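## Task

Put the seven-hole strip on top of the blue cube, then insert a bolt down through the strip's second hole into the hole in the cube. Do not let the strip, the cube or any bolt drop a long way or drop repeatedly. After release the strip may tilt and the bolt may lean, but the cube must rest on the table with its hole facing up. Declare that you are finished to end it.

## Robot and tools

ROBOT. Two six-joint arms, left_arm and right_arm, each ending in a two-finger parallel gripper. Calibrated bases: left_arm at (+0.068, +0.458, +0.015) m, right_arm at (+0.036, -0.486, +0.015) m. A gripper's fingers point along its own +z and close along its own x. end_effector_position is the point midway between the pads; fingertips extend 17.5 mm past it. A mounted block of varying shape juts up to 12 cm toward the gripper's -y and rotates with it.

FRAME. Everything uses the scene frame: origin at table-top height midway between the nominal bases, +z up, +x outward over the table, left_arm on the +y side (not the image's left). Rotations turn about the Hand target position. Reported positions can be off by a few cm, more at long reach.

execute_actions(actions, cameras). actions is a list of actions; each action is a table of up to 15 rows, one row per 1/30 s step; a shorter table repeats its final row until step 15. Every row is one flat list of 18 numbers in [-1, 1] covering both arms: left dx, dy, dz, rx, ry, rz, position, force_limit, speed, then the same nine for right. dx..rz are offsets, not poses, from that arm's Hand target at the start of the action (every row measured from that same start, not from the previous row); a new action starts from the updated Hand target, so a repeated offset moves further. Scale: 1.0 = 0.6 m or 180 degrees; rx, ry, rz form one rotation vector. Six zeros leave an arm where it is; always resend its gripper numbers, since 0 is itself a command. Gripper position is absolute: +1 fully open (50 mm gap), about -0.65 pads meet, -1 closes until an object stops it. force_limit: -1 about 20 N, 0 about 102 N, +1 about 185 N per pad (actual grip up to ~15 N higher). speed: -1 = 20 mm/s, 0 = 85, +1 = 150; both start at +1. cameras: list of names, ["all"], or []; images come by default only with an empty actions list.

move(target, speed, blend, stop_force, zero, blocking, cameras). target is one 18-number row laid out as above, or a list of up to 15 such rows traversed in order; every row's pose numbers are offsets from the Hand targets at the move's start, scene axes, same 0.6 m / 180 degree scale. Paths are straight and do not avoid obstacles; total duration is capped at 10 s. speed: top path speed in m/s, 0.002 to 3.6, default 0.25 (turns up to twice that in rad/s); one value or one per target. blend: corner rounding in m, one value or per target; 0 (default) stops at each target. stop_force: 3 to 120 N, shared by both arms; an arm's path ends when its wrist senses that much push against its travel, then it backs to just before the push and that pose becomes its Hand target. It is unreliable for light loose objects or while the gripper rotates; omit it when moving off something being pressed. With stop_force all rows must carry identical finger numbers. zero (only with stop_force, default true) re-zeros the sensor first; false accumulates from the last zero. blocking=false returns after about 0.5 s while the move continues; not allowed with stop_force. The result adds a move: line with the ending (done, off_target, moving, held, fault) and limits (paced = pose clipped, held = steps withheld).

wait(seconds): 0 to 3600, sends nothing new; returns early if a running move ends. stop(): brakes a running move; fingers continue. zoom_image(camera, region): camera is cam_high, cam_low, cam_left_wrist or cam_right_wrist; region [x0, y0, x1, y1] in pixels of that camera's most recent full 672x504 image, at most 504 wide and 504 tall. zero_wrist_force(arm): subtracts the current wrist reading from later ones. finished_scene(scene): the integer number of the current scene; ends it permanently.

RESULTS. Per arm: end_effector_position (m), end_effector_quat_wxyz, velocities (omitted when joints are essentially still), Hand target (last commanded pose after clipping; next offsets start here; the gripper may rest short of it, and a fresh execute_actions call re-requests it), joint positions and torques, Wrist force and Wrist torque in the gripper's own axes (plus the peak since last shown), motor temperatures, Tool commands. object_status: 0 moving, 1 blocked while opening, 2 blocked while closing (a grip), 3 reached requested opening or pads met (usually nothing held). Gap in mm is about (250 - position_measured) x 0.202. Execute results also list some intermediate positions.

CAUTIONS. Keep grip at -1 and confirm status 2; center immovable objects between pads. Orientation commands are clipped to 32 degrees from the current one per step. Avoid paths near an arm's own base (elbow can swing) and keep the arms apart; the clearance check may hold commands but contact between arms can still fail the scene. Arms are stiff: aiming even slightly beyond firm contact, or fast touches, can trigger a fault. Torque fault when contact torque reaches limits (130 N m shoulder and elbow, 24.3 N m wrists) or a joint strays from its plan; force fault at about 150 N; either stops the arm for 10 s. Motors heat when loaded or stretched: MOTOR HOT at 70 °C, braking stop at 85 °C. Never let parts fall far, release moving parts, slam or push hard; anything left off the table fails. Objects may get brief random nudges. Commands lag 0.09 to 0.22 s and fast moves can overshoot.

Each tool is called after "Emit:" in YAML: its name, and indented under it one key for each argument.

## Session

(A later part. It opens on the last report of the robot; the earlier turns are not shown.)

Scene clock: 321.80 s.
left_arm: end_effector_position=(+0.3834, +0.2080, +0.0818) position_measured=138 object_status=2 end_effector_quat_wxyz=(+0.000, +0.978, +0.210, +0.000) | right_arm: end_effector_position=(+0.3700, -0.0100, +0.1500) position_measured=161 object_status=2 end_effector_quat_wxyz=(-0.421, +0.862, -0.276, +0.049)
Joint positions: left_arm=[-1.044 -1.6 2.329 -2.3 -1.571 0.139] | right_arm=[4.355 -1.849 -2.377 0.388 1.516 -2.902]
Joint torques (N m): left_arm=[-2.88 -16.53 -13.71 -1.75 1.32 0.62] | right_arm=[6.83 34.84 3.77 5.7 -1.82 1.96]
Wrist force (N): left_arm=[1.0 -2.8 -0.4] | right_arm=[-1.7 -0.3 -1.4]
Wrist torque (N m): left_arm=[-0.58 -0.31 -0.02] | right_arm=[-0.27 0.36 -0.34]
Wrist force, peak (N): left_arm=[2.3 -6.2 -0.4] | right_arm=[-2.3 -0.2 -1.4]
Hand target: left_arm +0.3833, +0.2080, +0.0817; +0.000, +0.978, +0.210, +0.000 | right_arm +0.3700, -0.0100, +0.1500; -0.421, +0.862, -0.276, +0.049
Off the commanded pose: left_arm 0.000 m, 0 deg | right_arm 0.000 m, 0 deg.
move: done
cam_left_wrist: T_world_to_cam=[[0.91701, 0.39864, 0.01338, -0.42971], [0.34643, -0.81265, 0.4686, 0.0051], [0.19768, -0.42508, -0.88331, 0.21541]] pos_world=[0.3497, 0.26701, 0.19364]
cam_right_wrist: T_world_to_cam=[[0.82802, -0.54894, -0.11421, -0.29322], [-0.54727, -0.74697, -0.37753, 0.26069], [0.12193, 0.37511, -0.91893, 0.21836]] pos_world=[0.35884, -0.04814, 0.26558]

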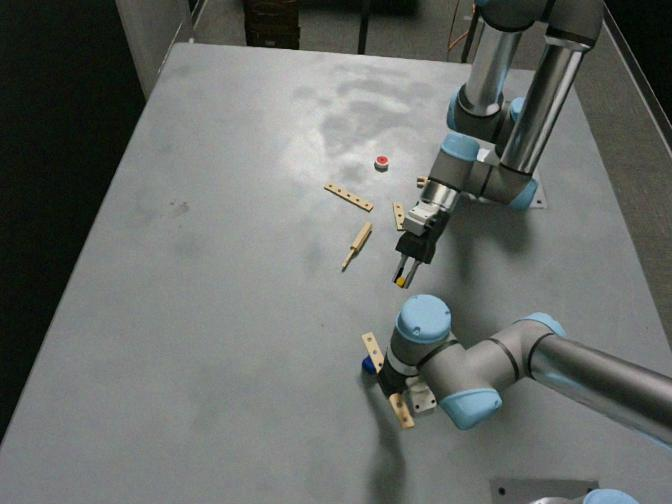

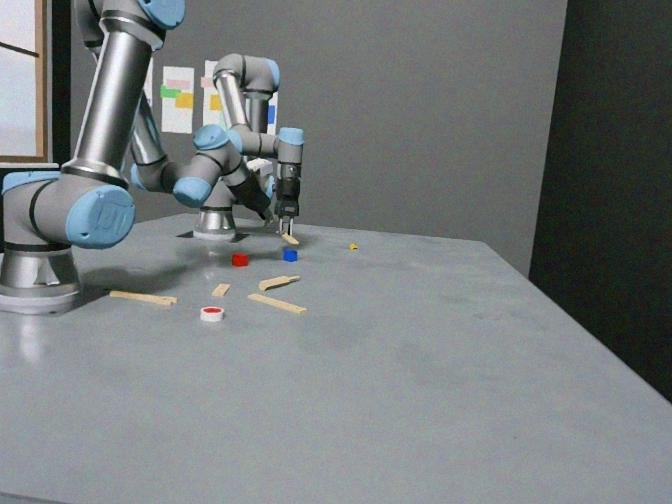

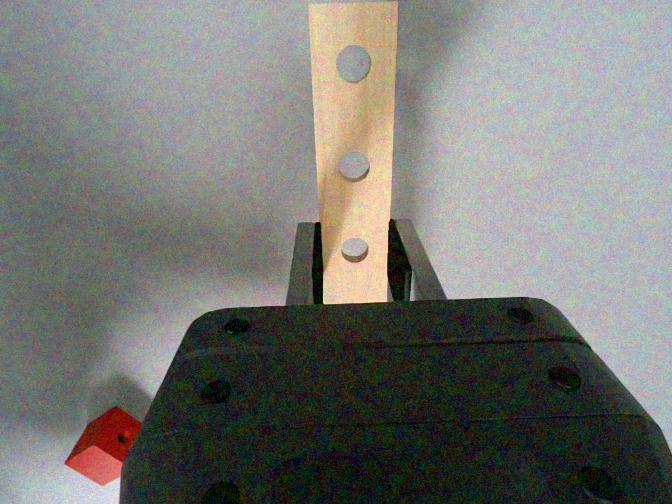

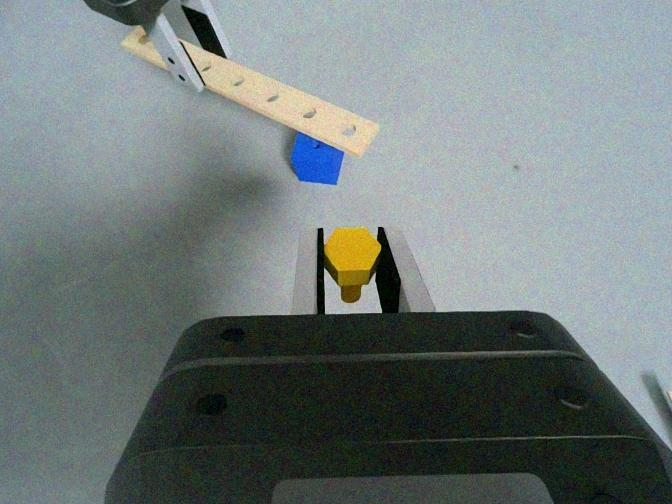

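Emit:
move:
  target: [0,0,-0.0467,0,0,0,-1,-0.6,-0.7,0.05,0.1,-0.05,0,0,0,-1,-0.8,-0.7]
  speed: 0.15
  cameras: ["cam_right_wrist","cam_low","cam_high"]

Emit:
zoom_image:
  camera: "cam_right_wrist"
  region: [240, 60, 460, 280]

Emit:
zoom_image:
  camera: "cam_low"
  region: [250, 205, 310, 265]

Scene clock: 346.50 s.
left_arm: end_effector_position=(+0.3833, +0.2081, +0.0536) position_measured=138 object_status=2 end_effector_quat_wxyz=(+0.000, +0.978, +0.210, +0.000) | right_arm: end_effector_position=(+0.4000, +0.0499, +0.1200) position_measured=161 object_status=2 end_effector_quat_wxyz=(-0.421, +0.862, -0.276, +0.049)
Joint positions: left_arm=[-1.044 -1.535 2.364 -2.4 -1.571 0.139] | right_arm=[4.338 -2.032 -2.203 0.399 1.529 -2.913]
Joint torques (N m): left_arm=[-3.21 -27.39 -29.29 -2.31 -0.68 -0.07] | right_arm=[7.01 30.93 11.44 5.55 -1.44 0.62]
Wrist force (N): left_arm=[1.2 -2.9 -0.6] | right_arm=[-2.1 -0.3 -0.8]
Wrist torque (N m): left_arm=[-0.59 -0.34 -0.02] | right_arm=[-0.26 0.40 -0.34]
Wrist force, peak (N): left_arm=[1.1 -3.1 -0.9] | right_arm=[-2.3 0.9 -3.2]
Hand target: left_arm +0.3833, +0.2080, +0.0537; +0.000, +0.978, +0.210, +0.000 | right_arm +0.4000, +0.0500, +0.1200; -0.421, +0.862, -0.276, +0.049
Off the commanded pose: left_arm 0.000 m, 0 deg | right_arm 0.000 m, 0 deg.
move: done
cam_right_wrist: T_world_to_cam=[[0.82807, -0.54888, -0.11417, -0.28863], [-0.54721, -0.74703, -0.37751, 0.3105], [0.12192, 0.37507, -0.91894, 0.16467]] pos_world=[0.38884, 0.01176, 0.23558]
Images, in order (width x height): cam_high 672x504, cam_low 672x504, cam_right_wrist 672x504.

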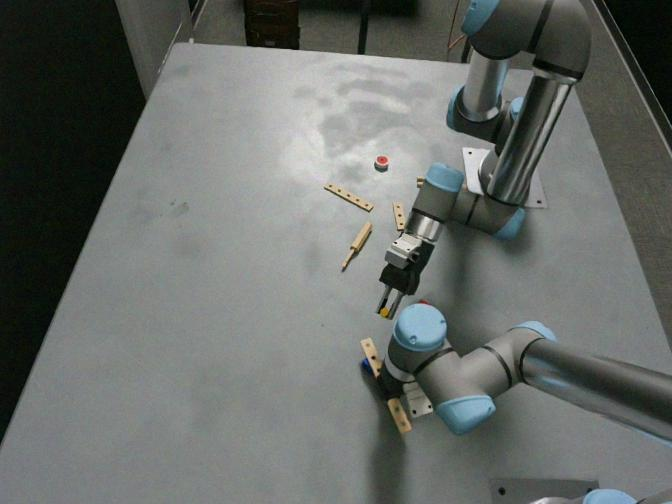

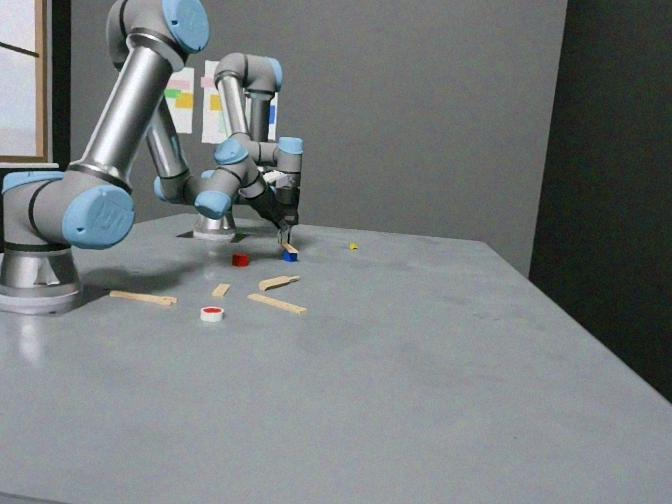

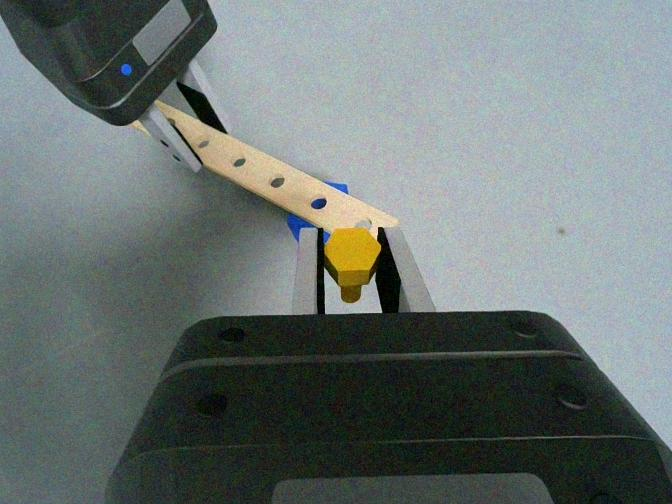

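Scaled by 2.291 from the camera's image (finer frame: 960x720).

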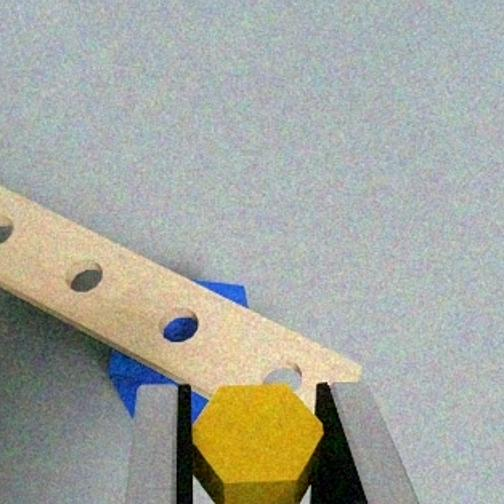

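Scaled by 8.400 from the camera's image (finer frame: 960x720).

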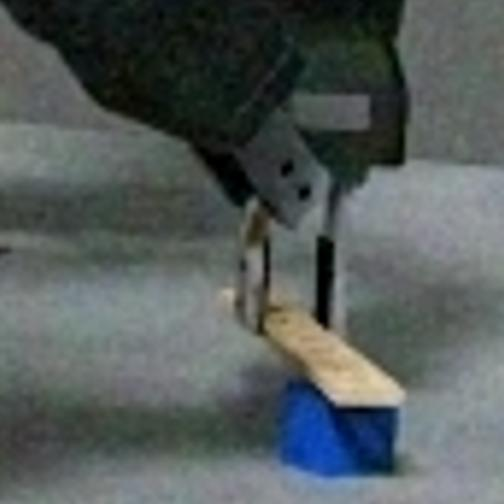

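Emit:
zoom_image:
  camera: "cam_right_wrist"
  region: [295, 180, 345, 230]

Emit:
zoom_image:
  camera: "cam_high"
  region: [350, 330, 400, 380]

Scaled by 10.080 from the camera's image (finer frame: 960x720).

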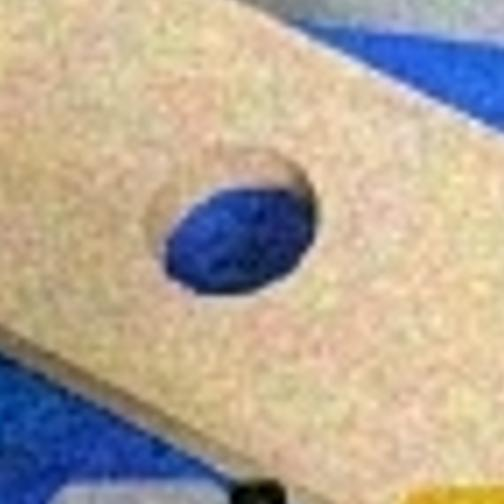

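Scaled by 10.080 from the camera's image (finer frame: 960x720).

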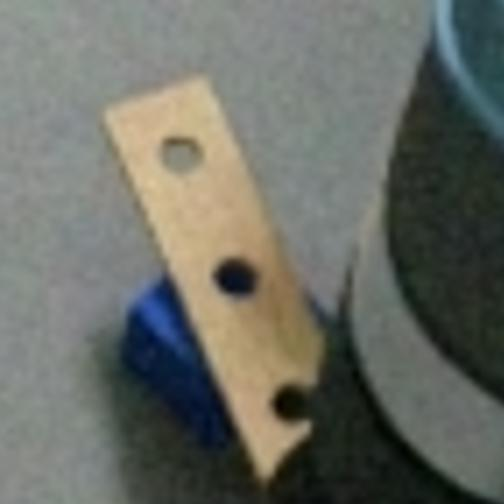

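Emit:
move:
  target: [0,0,-0.013,0,0,0,-1,-0.6,-0.7,-0.02,-0.05,0,0,0,0,-1,-0.8,-0.7]
  speed: 0.012
  stop_force: 4
  cameras: ["cam_right_wrist","cam_high"]

Emit:
zoom_image:
  camera: "cam_right_wrist"
  region: [270, 130, 370, 230]

Emit:
zoom_image:
  camera: "cam_high"
  region: [350, 330, 400, 380]

Scene clock: 377.53 s.
left_arm: end_effector_position=(+0.3833, +0.2080, +0.0483) position_measured=138 object_status=2 end_effector_quat_wxyz=(+0.000, +0.978, +0.210, +0.000) | right_arm: end_effector_position=(+0.3880, +0.0200, +0.1200) position_measured=161 object_status=2 end_effector_quat_wxyz=(-0.421, +0.862, -0.276, +0.049)
Joint positions: left_arm=[-1.044 -1.521 2.37 -2.42 -1.571 0.139] | right_arm=[4.339 -1.99 -2.291 0.444 1.529 -2.913]
Joint torques (N m): left_arm=[6.46 -28.87 -29.89 -1.23 -0.58 1.69] | right_arm=[8.12 26.5 23.46 2.92 -2.01 2.19]
Wrist force (N): left_arm=[1.2 -3.1 -4.5] | right_arm=[-2.0 -0.3 -0.9]
Wrist torque (N m): left_arm=[-0.82 -0.29 -0.03] | right_arm=[-0.26 0.40 -0.34]
Wrist force, peak (N): left_arm=[0.9 -3.8 -5.0] | right_arm=[-2.4 -0.2 -1.4]
Hand target: left_arm +0.3833, +0.2080, +0.0483; +0.000, +0.978, +0.210, +0.000 (not the last commanded pose) | right_arm +0.3880, +0.0200, +0.1200; -0.421, +0.862, -0.276, +0.049
Off the commanded pose: left_arm 0.002 m, 0 deg | right_arm 0.000 m, 0 deg.
move: contact (left_arm)
cam_right_wrist: T_world_to_cam=[[0.82802, -0.54894, -0.11421, -0.29508], [-0.54727, -0.74697, -0.37753, 0.28163], [0.12193, 0.37511, -0.91893, 0.17734]] pos_world=[0.37684, -0.01814, 0.23558]
Images, in order (width x height): cam_high 672x504, cam_right_wrist 672x504.

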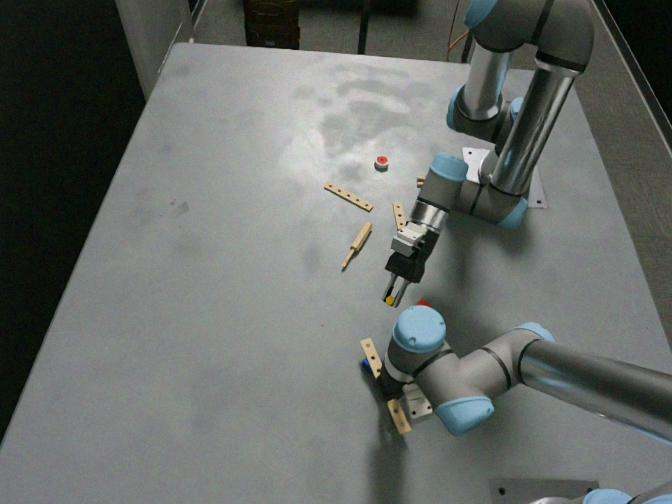

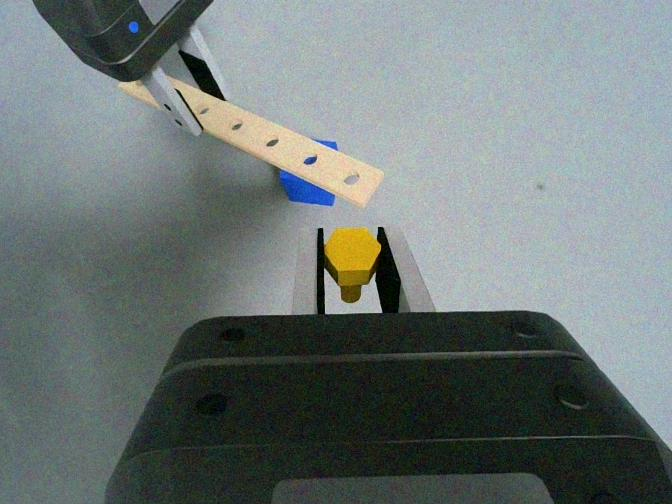

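Scaled by 5.040 from the camera's image (finer frame: 960x720).

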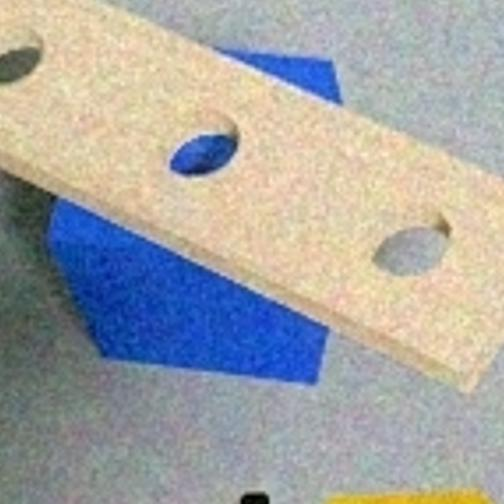

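Scaled by 10.080 from the camera's image (finer frame: 960x720).

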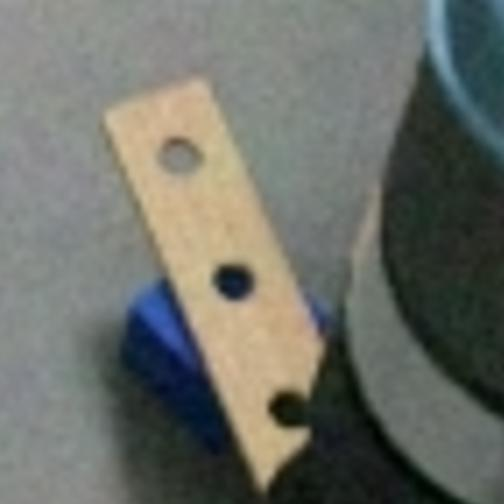

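Emit:
zoom_image:
  camera: "cam_right_wrist"
  region: [295, 145, 325, 175]

Emit:
zoom_image:
  camera: "cam_high"
  region: [362, 346, 384, 368]

Scaled by 16.800 from the camera's image (finer frame: 960x720).

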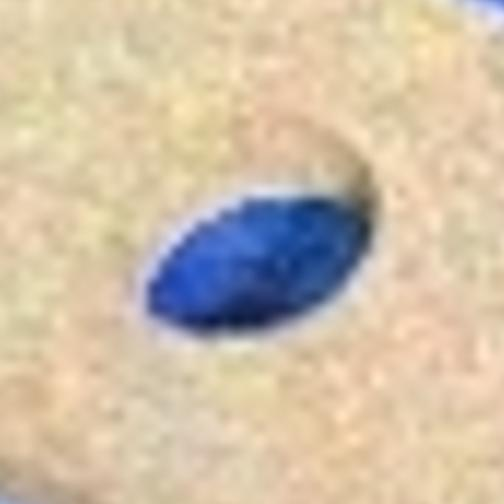

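Scaled by 22.909 from the camera's image (finer frame: 960x720).

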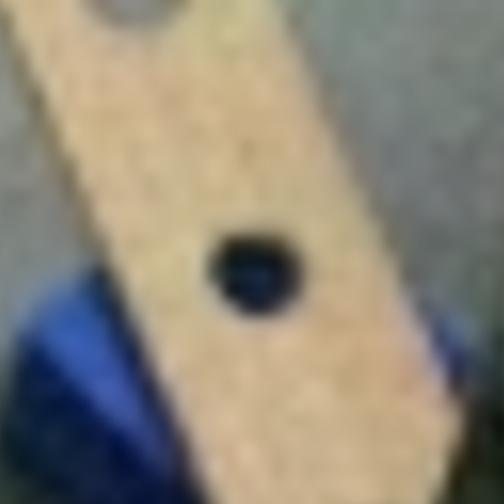

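Emit:
move:
  target:
    - [0,0,0.004,0,0,0,-1,-0.6,-0.7,0,0,0,0,0,0,-1,-0.8,-0.7]
    - [0,0.006,0.004,0,0,0,-1,-0.6,-0.7,0,0,0,0,0,0,-1,-0.8,-0.7]
    - [0,0.006,0,0,0,0,-1,-0.6,-0.7,0,0,0,0,0,0,-1,-0.8,-0.7]
  speed: 0.03
  cameras: ["cam_right_wrist","cam_high"]

Emit:
zoom_image:
  camera: "cam_right_wrist"
  region: [270, 125, 350, 205]

Emit:
zoom_image:
  camera: "cam_high"
  region: [350, 340, 394, 384]

Scene clock: 415.07 s.
left_arm: end_effector_position=(+0.3833, +0.2117, +0.0482) position_measured=138 object_status=2 end_effector_quat_wxyz=(+0.000, +0.978, +0.210, +0.000) end_effector_velocity=(-0.001, +0.001, +0.000) end_effector_angular_velocity=(+0.002, +0.003, +0.001) | right_arm: end_effector_position=(+0.3880, +0.0200, +0.1200) position_measured=161 object_status=2 end_effector_quat_wxyz=(-0.421, +0.862, -0.276, +0.049)
Joint positions: left_arm=[-1.039 -1.526 2.376 -2.421 -1.571 0.144] | right_arm=[4.339 -1.99 -2.291 0.444 1.529 -2.913]
Joint velocities: left_arm=[0 -0.002 0 0.006 -0.001 -0.001] | right_arm=[within noise]
Joint torques (N m): left_arm=[-10.65 -28.2 -17.17 -1.03 -0.62 -1.89] | right_arm=[5.78 26.67 22.88 2.84 -1.6 2.19]
Wrist force (N): left_arm=[1.7 -2.8 -4.3] | right_arm=[-1.9 0.0 -1.3]
Wrist torque (N m): left_arm=[-0.82 -0.29 -0.05] | right_arm=[-0.22 0.39 -0.33]
Wrist force, peak (N): left_arm=[1.7 -4.0 -4.4] | right_arm=[-2.4 -0.1 -1.2]
Hand target: left_arm +0.3833, +0.2116, +0.0483; +0.000, +0.978, +0.210, +0.000 | right_arm +0.3880, +0.0200, +0.1200; -0.421, +0.862, -0.276, +0.049
Off the commanded pose: left_arm 0.000 m, 0 deg | right_arm 0.000 m, 0 deg.
move: done
cam_right_wrist: T_world_to_cam=[[0.82802, -0.54894, -0.11421, -0.29508], [-0.54727, -0.74697, -0.37753, 0.28163], [0.12193, 0.37511, -0.91893, 0.17734]] pos_world=[0.37684, -0.01814, 0.23558]
Images, in order (width x height): cam_high 672x504, cam_right_wrist 672x504.

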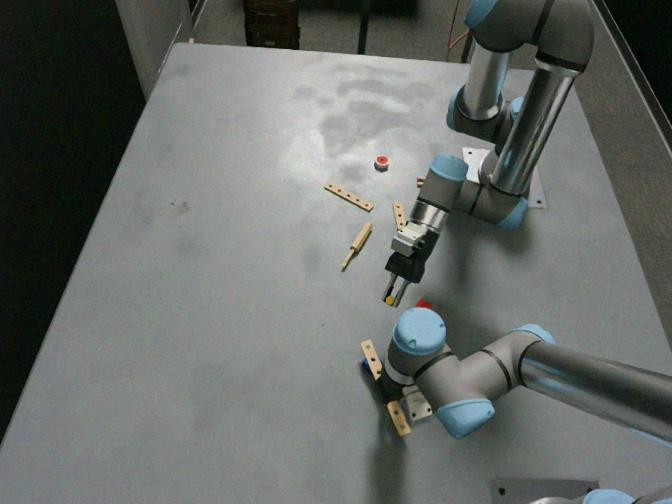

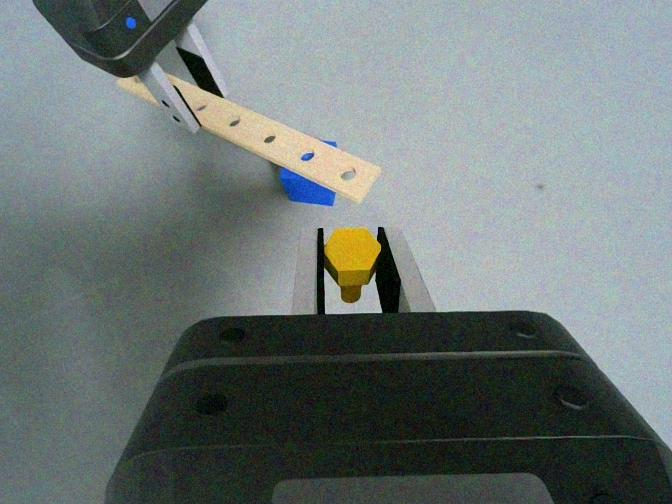

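Scaled by 6.300 from the camera's image (finer frame: 960x720).

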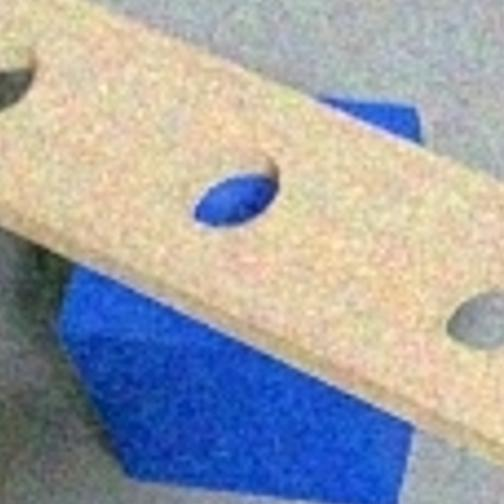

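Scaled by 11.455 from the camera's image (finer frame: 960x720).

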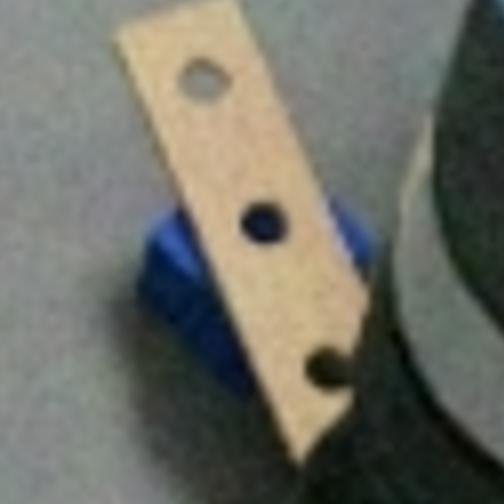

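Emit:
move:
  target:
    - [0,0,0,0,0,0,-1,-0.6,-0.7,0.0367,0.12,-0.03,0.0575,-0.0792,0.0684,-1,-0.8,-0.7]
    - [0,0,0,0,0,0,-1,-0.6,-0.7,0.0467,0.1675,-0.085,0.0575,-0.0792,0.0684,-1,-0.8,-0.7]
  speed: 0.15
  blend: [0.01,0]
  cameras: ["cam_right_wrist","cam_high","cam_low"]

Emit:
zoom_image:
  camera: "cam_right_wrist"
  region: [280, 200, 420, 340]

Emit:
zoom_image:
  camera: "cam_high"
  region: [350, 330, 400, 380]

Emit:
zoom_image:
  camera: "cam_low"
  region: [260, 215, 320, 275]

Scene clock: 474.27 s.
left_arm: end_effector_position=(+0.3833, +0.2116, +0.0483) position_measured=138 object_status=2 end_effector_quat_wxyz=(+0.000, +0.978, +0.210, +0.000) | right_arm: end_effector_position=(+0.4160, +0.1205, +0.0691) position_measured=161 object_status=2 end_effector_quat_wxyz=(-0.531, +0.833, -0.131, +0.085)
Joint positions: left_arm=[-1.039 -1.526 2.376 -2.42 -1.571 0.144] | right_arm=[4.31 -2.405 -2.008 0.834 1.647 -3.18]
Joint torques (N m): left_arm=[-10.36 -28.45 -30.06 -1.39 -1.08 -1.57] | right_arm=[-7.15 41.22 4.09 2.47 1.91 -1.95]
Wrist force (N): left_arm=[1.8 -3.3 -4.2] | right_arm=[-2.5 -0.9 -0.9]
Wrist torque (N m): left_arm=[-0.82 -0.22 -0.08] | right_arm=[-0.41 0.39 -0.49]
Wrist force, peak (N): left_arm=[2.3 -3.5 -4.8] | right_arm=[-3.0 -1.2 -1.2]
Hand target: left_arm +0.3833, +0.2116, +0.0483; +0.000, +0.978, +0.210, +0.000 | right_arm +0.4160, +0.1205, +0.0690; -0.531, +0.833, -0.131, +0.085
Off the commanded pose: left_arm 0.000 m, 0 deg | right_arm 0.000 m, 0 deg.
move: done
cam_right_wrist: T_world_to_cam=[[0.93677, -0.34898, 0.02581, -0.3479], [-0.26018, -0.74392, -0.61554, 0.24944], [0.23401, 0.5699, -0.78768, 0.01029]] pos_world=[0.38839, 0.05828, 0.17062]
Images, in order (width x height): cam_high 672x504, cam_low 672x504, cam_right_wrist 672x504.

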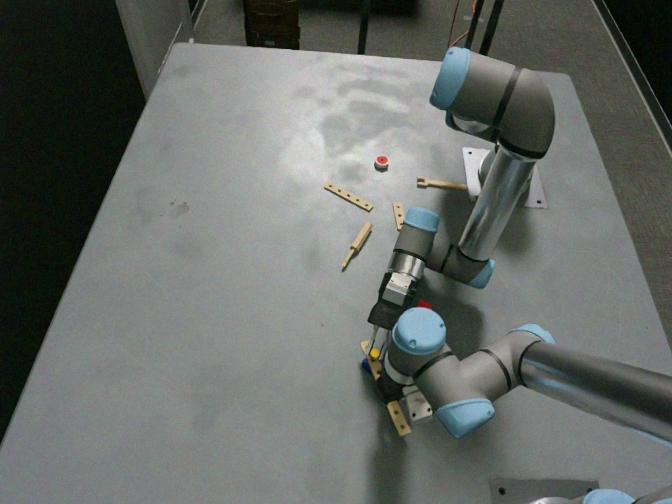

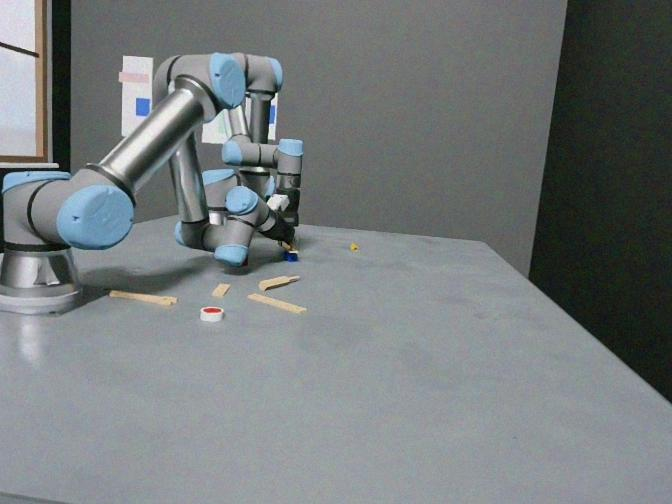

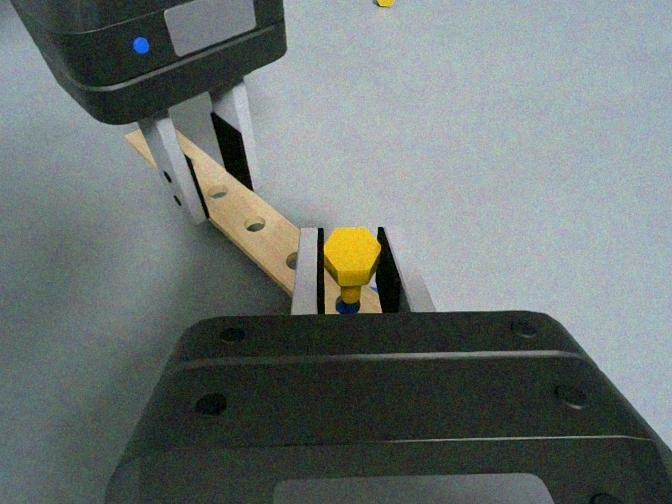

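Scaled by 3.600 from the camera's image (finer frame: 960x720).

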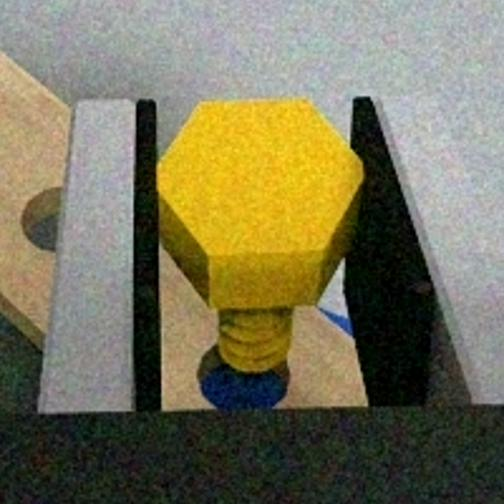

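Scaled by 10.080 from the camera's image (finer frame: 960x720).

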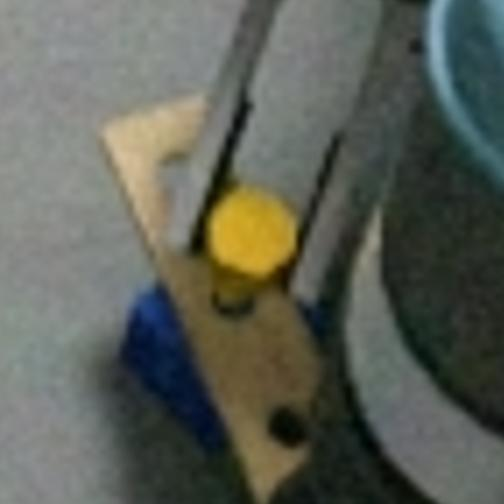

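Scaled by 8.400 from the camera's image (finer frame: 960x720).

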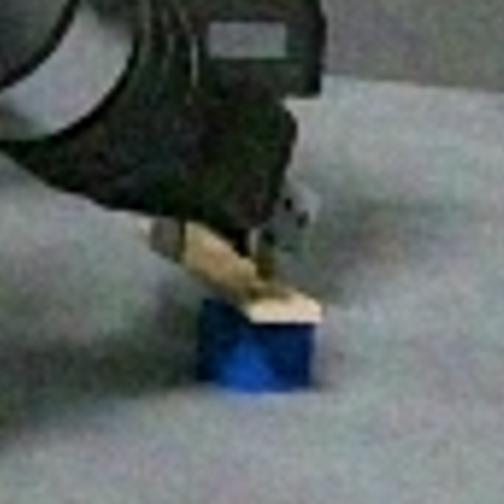

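Emit:
move:
  target:
    - [0,0,0,0,0,0,-1,-0.6,-0.7,-0.0013,0.0015,0,0,0,0,-1,-0.8,-0.7]
    - [0,0,0,0,0,0,-1,-0.6,-0.7,-0.0013,0.0015,-0.0285,0,0,0,-1,-0.8,-0.7]
  speed: 0.015
  stop_force: 7
  cameras: ["cam_right_wrist"]

Emit:
zoom_image:
  camera: "cam_right_wrist"
  region: [280, 200, 420, 340]

Scene clock: 497.70 s.
left_arm: end_effector_position=(+0.3833, +0.2116, +0.0483) position_measured=138 object_status=2 end_effector_quat_wxyz=(+0.000, +0.978, +0.210, +0.000) | right_arm: end_effector_position=(+0.4152, +0.1214, +0.0580) position_measured=161 object_status=2 end_effector_quat_wxyz=(-0.531, +0.833, -0.131, +0.085)
Joint positions: left_arm=[-1.039 -1.526 2.376 -2.42 -1.571 0.144] | right_arm=[4.312 -2.433 -2 0.854 1.645 -3.179]
Joint torques (N m): left_arm=[-8.86 -27.28 -28.45 -3.22 -1.03 -1.33] | right_arm=[-2.48 53.14 -0.62 5.36 0.34 2.13]
Wrist force (N): left_arm=[1.0 -3.9 -3.8] | right_arm=[-1.9 -0.9 -1.6]
Wrist torque (N m): left_arm=[-0.85 -0.25 -0.01] | right_arm=[-0.43 0.37 -0.48]
Wrist force, peak (N): left_arm=[1.7 -4.0 -4.6] | right_arm=[-3.0 -13.2 -8.0]
Hand target: left_arm +0.3833, +0.2116, +0.0483; +0.000, +0.978, +0.210, +0.000 | right_arm +0.4152, +0.1214, +0.0580; -0.531, +0.833, -0.131, +0.085 (not the last commanded pose)
Off the commanded pose: left_arm 0.000 m, 0 deg | right_arm 0.006 m, 0 deg.
move: contact (right_arm); path passed 1 of 2 targets
cam_right_wrist: T_world_to_cam=[[0.93677, -0.349, 0.02584, -0.34655], [-0.26021, -0.744, -0.61543, 0.24306], [0.23401, 0.56979, -0.78777, 0.00125]] pos_world=[0.38759, 0.05918, 0.15953]

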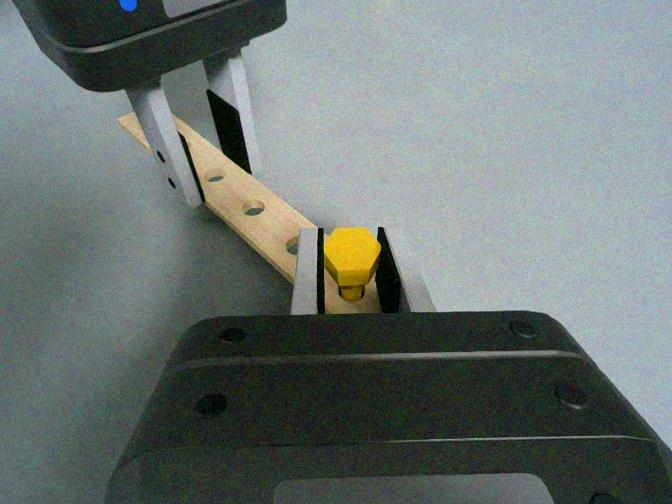

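Scaled by 3.600 from the camera's image (finer frame: 960x720).

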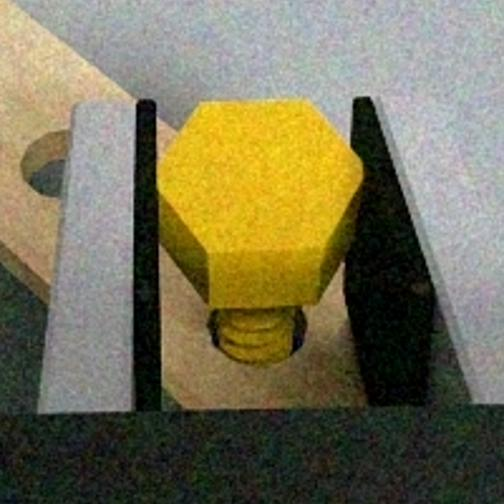

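Emit:
move:
  target:
    - [0,0,0.001,0,0,0,-1,-0.6,-0.7,0,0,0.005,0,0,0,-1,-0.8,-0.7]
    - [0.0013,0.0003,0.001,0,0,0,-1,-0.6,-0.7,0.0013,0.0003,0.005,0,0,0,-1,-0.8,-0.7]
  speed: 0.02

Emit:
move:
  target: [0,0,0,0,0,0,-1,-0.6,-0.7,0,0,-0.0155,0,0,0,-1,-0.8,-0.7]
  speed: 0.015
  stop_force: 7
  cameras: ["cam_right_wrist"]

Emit:
zoom_image:
  camera: "cam_right_wrist"
  region: [280, 200, 420, 340]

Scene clock: 518.77 s.
left_arm: end_effector_position=(+0.3841, +0.2118, +0.0489) position_measured=138 object_status=2 end_effector_quat_wxyz=(+0.000, +0.978, +0.210, +0.000) | right_arm: end_effector_position=(+0.4160, +0.1216, +0.0610) position_measured=161 object_status=2 end_effector_quat_wxyz=(-0.531, +0.833, -0.131, +0.085)
Joint positions: left_arm=[-1.037 -1.527 2.374 -2.418 -1.571 0.147] | right_arm=[4.311 -2.426 -2 0.847 1.647 -3.179]
Joint torques (N m): left_arm=[2.74 -15.91 -23.39 -2.09 -0.96 1.33] | right_arm=[-2.71 40.5 17.29 3.29 1.72 -2.23]
Wrist force (N): left_arm=[0.8 -3.5 -3.2] | right_arm=[-2.5 -0.6 -1.3]
Wrist torque (N m): left_arm=[-0.76 -0.29 -0.01] | right_arm=[-0.43 0.41 -0.48]
Wrist force, peak (N): left_arm=[1.3 -3.8 -4.4] | right_arm=[-2.6 -1.2 -2.0]
Hand target: left_arm +0.3841, +0.2118, +0.0489; +0.000, +0.978, +0.210, +0.000 | right_arm +0.4160, +0.1216, +0.0610; -0.531, +0.833, -0.131, +0.085
Off the commanded pose: left_arm 0.000 m, 0 deg | right_arm 0.000 m, 0 deg.
move: done

Scene clock: 519.87 s.
left_arm: end_effector_position=(+0.3841, +0.2118, +0.0489) position_measured=138 object_status=2 end_effector_quat_wxyz=(+0.000, +0.978, +0.210, +0.000) | right_arm: end_effector_position=(+0.4160, +0.1216, +0.0580) position_measured=161 object_status=2 end_effector_quat_wxyz=(-0.531, +0.833, -0.131, +0.085)
Joint positions: left_arm=[-1.037 -1.527 2.374 -2.418 -1.571 0.146] | right_arm=[4.311 -2.433 -1.998 0.853 1.647 -3.179]
Joint torques (N m): left_arm=[-7.38 -13.1 -4.14 -4.06 -0.96 -1.33] | right_arm=[-2.01 50.44 -1.77 4.08 0.91 -2.33]
Wrist force (N): left_arm=[1.4 -2.2 -2.8] | right_arm=[-3.0 -5.0 -3.8]
Wrist torque (N m): left_arm=[-0.77 -0.30 -0.04] | right_arm=[-0.52 0.36 -0.48]
Wrist force, peak (N): left_arm=[1.0 -3.4 -3.3] | right_arm=[-5.0 -13.9 -8.6]
Hand target: left_arm +0.3841, +0.2118, +0.0489; +0.000, +0.978, +0.210, +0.000 | right_arm +0.4160, +0.1216, +0.0581; -0.531, +0.833, -0.131, +0.085 (not the last commanded pose)
Off the commanded pose: left_arm 0.000 m, 0 deg | right_arm 0.006 m, 0 deg.
move: contact (right_arm)
cam_right_wrist: T_world_to_cam=[[0.93678, -0.34897, 0.02594, -0.34725], [-0.26009, -0.74394, -0.61556, 0.24339], [0.23411, 0.56989, -0.78767, 0.00089]] pos_world=[0.38839, 0.05938, 0.15953]

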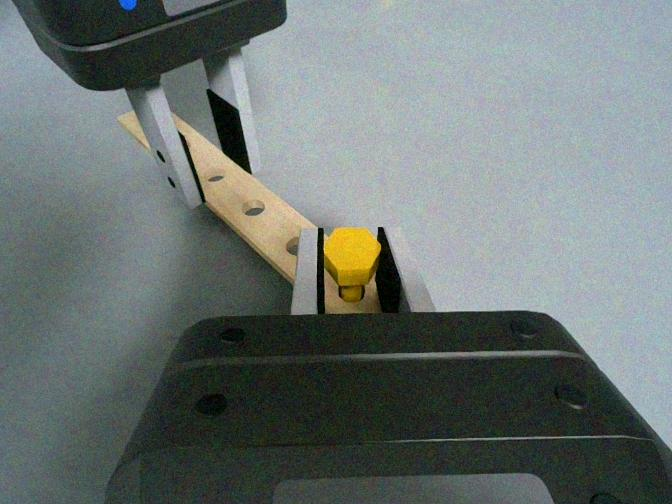

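Scaled by 3.600 from the camera's image (finer frame: 960x720).

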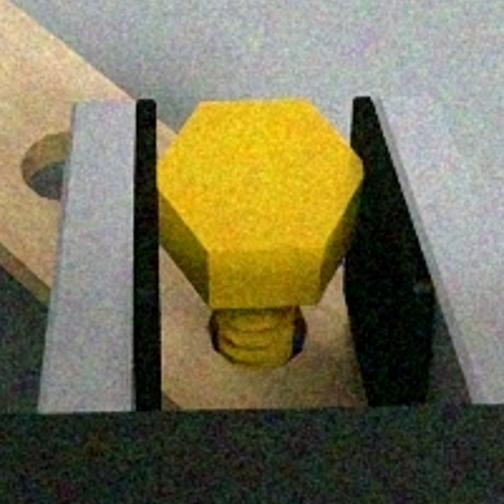

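Emit:
move:
  target:
    - [0,0,0,0,0,0,-1,-0.6,-0.7,0,0,0.035,0,0,0,-1,-0.8,-0.7]
    - [0,0,0,0,0,0,-1,-0.6,-0.7,-0.03,-0.11,0.06,0,0,0,-1,-0.8,-0.7]
  speed: 0.15
  blend: [0.005,0]
  cameras: ["cam_right_wrist","cam_high"]

Emit:
zoom_image:
  camera: "cam_right_wrist"
  region: [270, 140, 380, 250]

Emit:
zoom_image:
  camera: "cam_high"
  region: [350, 340, 394, 384]

Scene clock: 541.43 s.
left_arm: end_effector_position=(+0.3841, +0.2118, +0.0489) position_measured=138 object_status=2 end_effector_quat_wxyz=(+0.000, +0.978, +0.210, +0.000) | right_arm: end_effector_position=(+0.3980, +0.0556, +0.0941) position_measured=161 object_status=2 end_effector_quat_wxyz=(-0.531, +0.833, -0.131, +0.085)
Joint positions: left_arm=[-1.037 -1.527 2.374 -2.418 -1.571 0.146] | right_arm=[4.288 -2.294 -2.199 0.914 1.667 -3.189]
Joint torques (N m): left_arm=[-8.25 -14.77 -12.01 -4.11 -0.93 -1.28] | right_arm=[8.95 37.53 8.72 3.48 -1.86 2.07]
Wrist force (N): left_arm=[0.9 -2.8 -3.1] | right_arm=[-2.6 -0.9 -0.7]
Wrist torque (N m): left_arm=[-0.76 -0.29 -0.01] | right_arm=[-0.38 0.40 -0.39]
Wrist force, peak (N): left_arm=[1.3 -3.4 -3.2] | right_arm=[-3.3 -5.3 -4.4]
Hand target: left_arm +0.3841, +0.2118, +0.0489; +0.000, +0.978, +0.210, +0.000 | right_arm +0.3980, +0.0556, +0.0941; -0.531, +0.833, -0.131, +0.085
Off the commanded pose: left_arm 0.000 m, 0 deg | right_arm 0.000 m, 0 deg.
move: done
cam_right_wrist: T_world_to_cam=[[0.93678, -0.34895, 0.02607, -0.35438], [-0.25999, -0.74396, -0.61558, 0.21174], [0.2342, 0.56988, -0.78765, 0.07103]] pos_world=[0.37039, -0.00662, 0.19553]
Images, in order (width x height): cam_high 672x504, cam_right_wrist 672x504.

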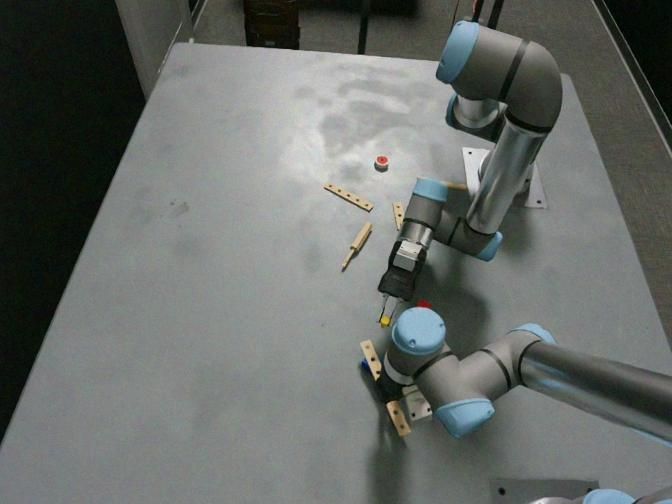

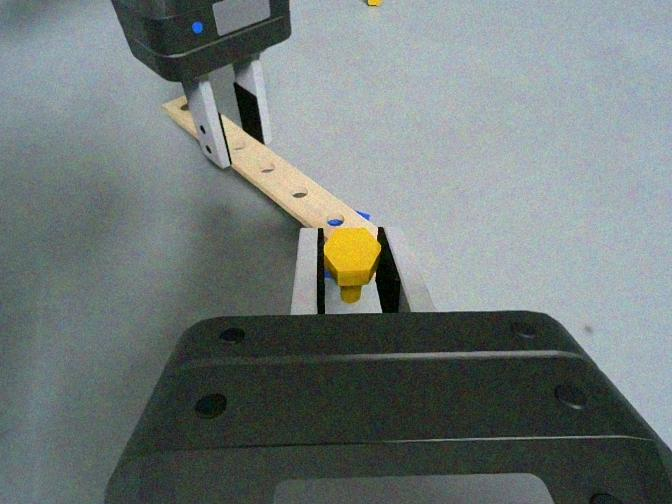

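Scaled by 4.582 from the camera's image (finer frame: 960x720).

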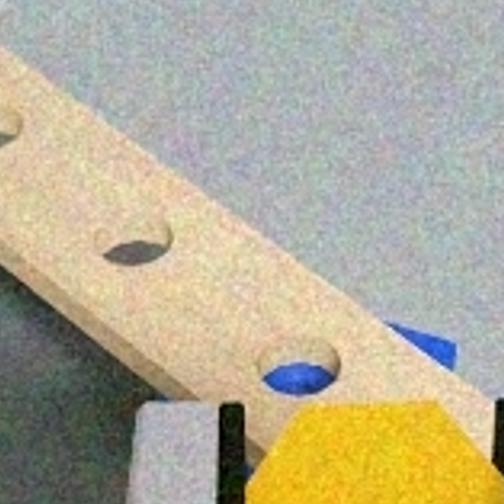

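Scaled by 11.455 from the camera's image (finer frame: 960x720).

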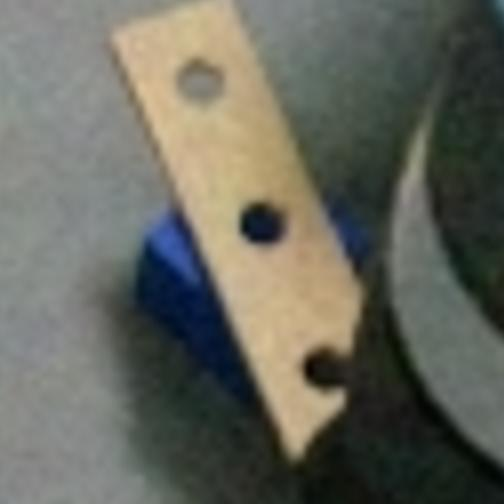

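Emit:
zoom_image:
  camera: "cam_high"
  region: [360, 354, 386, 380]

Emit:
zoom_image:
  camera: "cam_right_wrist"
  region: [315, 205, 355, 245]

Scaled by 19.385 from the camera's image (finer frame: 960x720).

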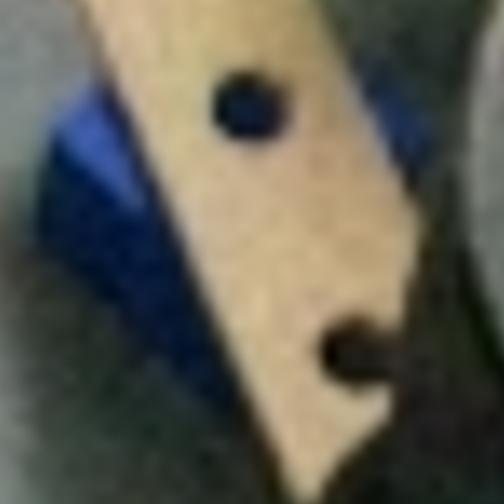

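Scaled by 12.600 from the camera's image (finer frame: 960x720).

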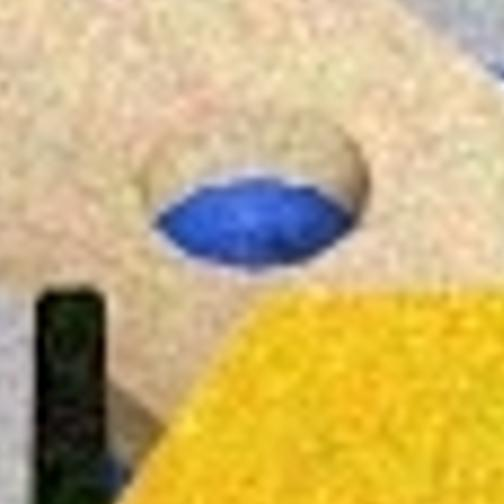

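Emit:
move:
  target:
    - [0,0.0025,0.0,0,0,0,-1,-0.6,-0.7,0.03,0.1125,-0.03,0,0,0,-1,-0.8,-0.7]
    - [0,0.0025,0.0,0,0,0,-1,-0.6,-0.7,0.03,0.1125,-0.055,0,0,0,-1,-0.8,-0.7]
  speed: [0.15,0.04]

Emit:
move:
  target: [0,0,0,0,0,0,-1,-0.6,-0.7,0,0,-0.0155,0,0,0,-1,-0.8,-0.7]
  speed: 0.015
  stop_force: 7
  cameras: ["cam_right_wrist"]

Scene clock: 569.63 s.
left_arm: end_effector_position=(+0.3841, +0.2133, +0.0489) position_measured=138 object_status=2 end_effector_quat_wxyz=(+0.000, +0.978, +0.210, +0.000) | right_arm: end_effector_position=(+0.4160, +0.1231, +0.0611) position_measured=161 object_status=2 end_effector_quat_wxyz=(-0.531, +0.833, -0.131, +0.085) end_effector_velocity=(+0.000, +0.000, +0.000) end_effector_angular_velocity=(-0.003, +0.000, -0.002)
Joint positions: left_arm=[-1.035 -1.529 2.376 -2.418 -1.571 0.149] | right_arm=[4.312 -2.427 -1.997 0.845 1.645 -3.179]
Joint velocities: left_arm=[within noise] | right_arm=[0 0.002 0 -0.005 -0.002 -0.001]
Joint torques (N m): left_arm=[3.11 -19.92 -14.95 -3 -1.04 -0.43] | right_arm=[-6.65 52.98 7.71 2.62 1.44 -2.14]
Wrist force (N): left_arm=[1.4 -2.9 -2.7] | right_arm=[-2.7 0.1 -0.6]
Wrist torque (N m): left_arm=[-0.73 -0.31 -0.05] | right_arm=[-0.34 0.43 -0.48]
Wrist force, peak (N): left_arm=[1.2 -3.1 -3.3] | right_arm=[-2.8 -15.7 -8.3]
Hand target: left_arm +0.3841, +0.2133, +0.0489; +0.000, +0.978, +0.210, +0.000 | right_arm +0.4160, +0.1231, +0.0611; -0.531, +0.833, -0.131, +0.085
Off the commanded pose: left_arm 0.000 m, 0 deg | right_arm 0.000 m, 0 deg.
move: done

Scene clock: 570.67 s.
left_arm: end_effector_position=(+0.3841, +0.2133, +0.0489) position_measured=138 object_status=2 end_effector_quat_wxyz=(+0.000, +0.978, +0.210, +0.000) | right_arm: end_effector_position=(+0.4160, +0.1230, +0.0589) position_measured=161 object_status=2 end_effector_quat_wxyz=(-0.531, +0.833, -0.131, +0.085)
Joint positions: left_arm=[-1.035 -1.529 2.376 -2.418 -1.571 0.149] | right_arm=[4.312 -2.432 -1.995 0.849 1.645 -3.179]
Joint torques (N m): left_arm=[-4.85 -15.53 -25.45 -1.17 -0.82 -1.27] | right_arm=[-3.43 48.8 -0.85 4.53 1.02 -2.14]
Wrist force (N): left_arm=[1.4 -3.5 -3.0] | right_arm=[-1.7 -3.2 -3.1]
Wrist torque (N m): left_arm=[-0.78 -0.33 -0.03] | right_arm=[-0.48 0.42 -0.50]
Wrist force, peak (N): left_arm=[1.4 -3.7 -3.2] | right_arm=[-0.8 -11.5 -7.4]
Hand target: left_arm +0.3841, +0.2133, +0.0489; +0.000, +0.978, +0.210, +0.000 | right_arm +0.4160, +0.1230, +0.0589; -0.531, +0.833, -0.131, +0.085 (not the last commanded pose)
Off the commanded pose: left_arm 0.000 m, 0 deg | right_arm 0.007 m, 0 deg.
move: contact (right_arm)
cam_right_wrist: T_world_to_cam=[[0.93677, -0.34898, 0.02589, -0.34678], [-0.26009, -0.74385, -0.61566, 0.245], [0.23411, 0.57, -0.78758, 0.00077]] pos_world=[0.38839, 0.06078, 0.16043]

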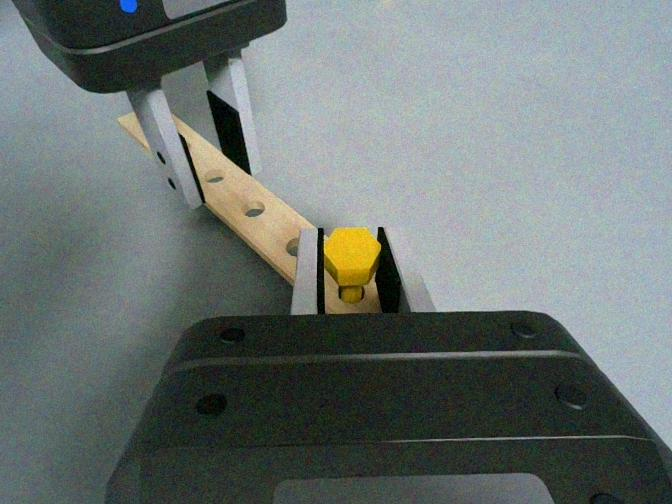

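Emit:
move:
  target:
    - [0,0,0,0,0,0,-1,-0.6,-0.7,0,0,0.0037,0,0,0,-1,-0.8,-0.7]
    - [0,-0.004,0,0,0,0,-1,-0.6,-0.7,0,-0.004,0.0037,0,0,0,-1,-0.8,-0.7]
  speed: 0.03

Emit:
move:
  target: [0,0,0,0,0,0,-1,-0.6,-0.7,0,0,-0.0155,0,0,0,-1,-0.8,-0.7]
  speed: 0.015
  stop_force: 7

Scene clock: 579.77 s.
left_arm: end_effector_position=(+0.3841, +0.2107, +0.0489) position_measured=138 object_status=2 end_effector_quat_wxyz=(+0.000, +0.978, +0.210, +0.000) | right_arm: end_effector_position=(+0.4159, +0.1205, +0.0611) position_measured=161 object_status=2 end_effector_quat_wxyz=(-0.531, +0.833, -0.131, +0.085)
Joint positions: left_arm=[-1.039 -1.525 2.372 -2.418 -1.571 0.145] | right_arm=[4.31 -2.425 -2.003 0.849 1.647 -3.18]
Joint torques (N m): left_arm=[7.01 -28.48 -7.81 -1.6 -0.99 1.57] | right_arm=[1.11 46.73 19.87 2.45 0.09 -1.53]
Wrist force (N): left_arm=[1.7 -3.3 -3.8] | right_arm=[-2.7 -0.5 -0.3]
Wrist torque (N m): left_arm=[-0.71 -0.29 0.15] | right_arm=[-0.38 0.42 -0.43]
Wrist force, peak (N): left_arm=[2.1 -4.0 -3.1] | right_arm=[-1.9 -3.7 -3.3]
Hand target: left_arm +0.3841, +0.2109, +0.0489; +0.000, +0.978, +0.210, +0.000 | right_arm +0.4160, +0.1206, +0.0611; -0.531, +0.833, -0.131, +0.085
Off the commanded pose: left_arm 0.000 m, 0 deg | right_arm 0.000 m, 0 deg.
move: done

Scene clock: 580.90 s.
left_arm: end_effector_position=(+0.3841, +0.2109, +0.0489) position_measured=138 object_status=2 end_effector_quat_wxyz=(+0.000, +0.978, +0.210, +0.000) | right_arm: end_effector_position=(+0.4160, +0.1206, +0.0575) position_measured=161 object_status=2 end_effector_quat_wxyz=(-0.531, +0.833, -0.131, +0.085)
Joint positions: left_arm=[-1.039 -1.525 2.372 -2.418 -1.571 0.145] | right_arm=[4.31 -2.434 -2 0.856 1.647 -3.18]
Joint torques (N m): left_arm=[10.92 -28.24 -4.6 -2.63 -0.33 2.16] | right_arm=[2.15 48 -2.55 3.97 -0.08 0.11]
Wrist force (N): left_arm=[0.8 -1.9 -2.9] | right_arm=[-2.5 -6.7 -2.5]
Wrist torque (N m): left_arm=[-0.76 -0.30 0.21] | right_arm=[-0.63 0.51 -0.44]
Wrist force, peak (N): left_arm=[1.5 -4.1 -3.4] | right_arm=[-3.1 -14.0 -5.0]
Hand target: left_arm +0.3841, +0.2109, +0.0489; +0.000, +0.978, +0.210, +0.000 | right_arm +0.4160, +0.1206, +0.0575; -0.531, +0.833, -0.131, +0.085 (not the last commanded pose)
Off the commanded pose: left_arm 0.000 m, 0 deg | right_arm 0.006 m, 0 deg.
move: contact (right_arm)


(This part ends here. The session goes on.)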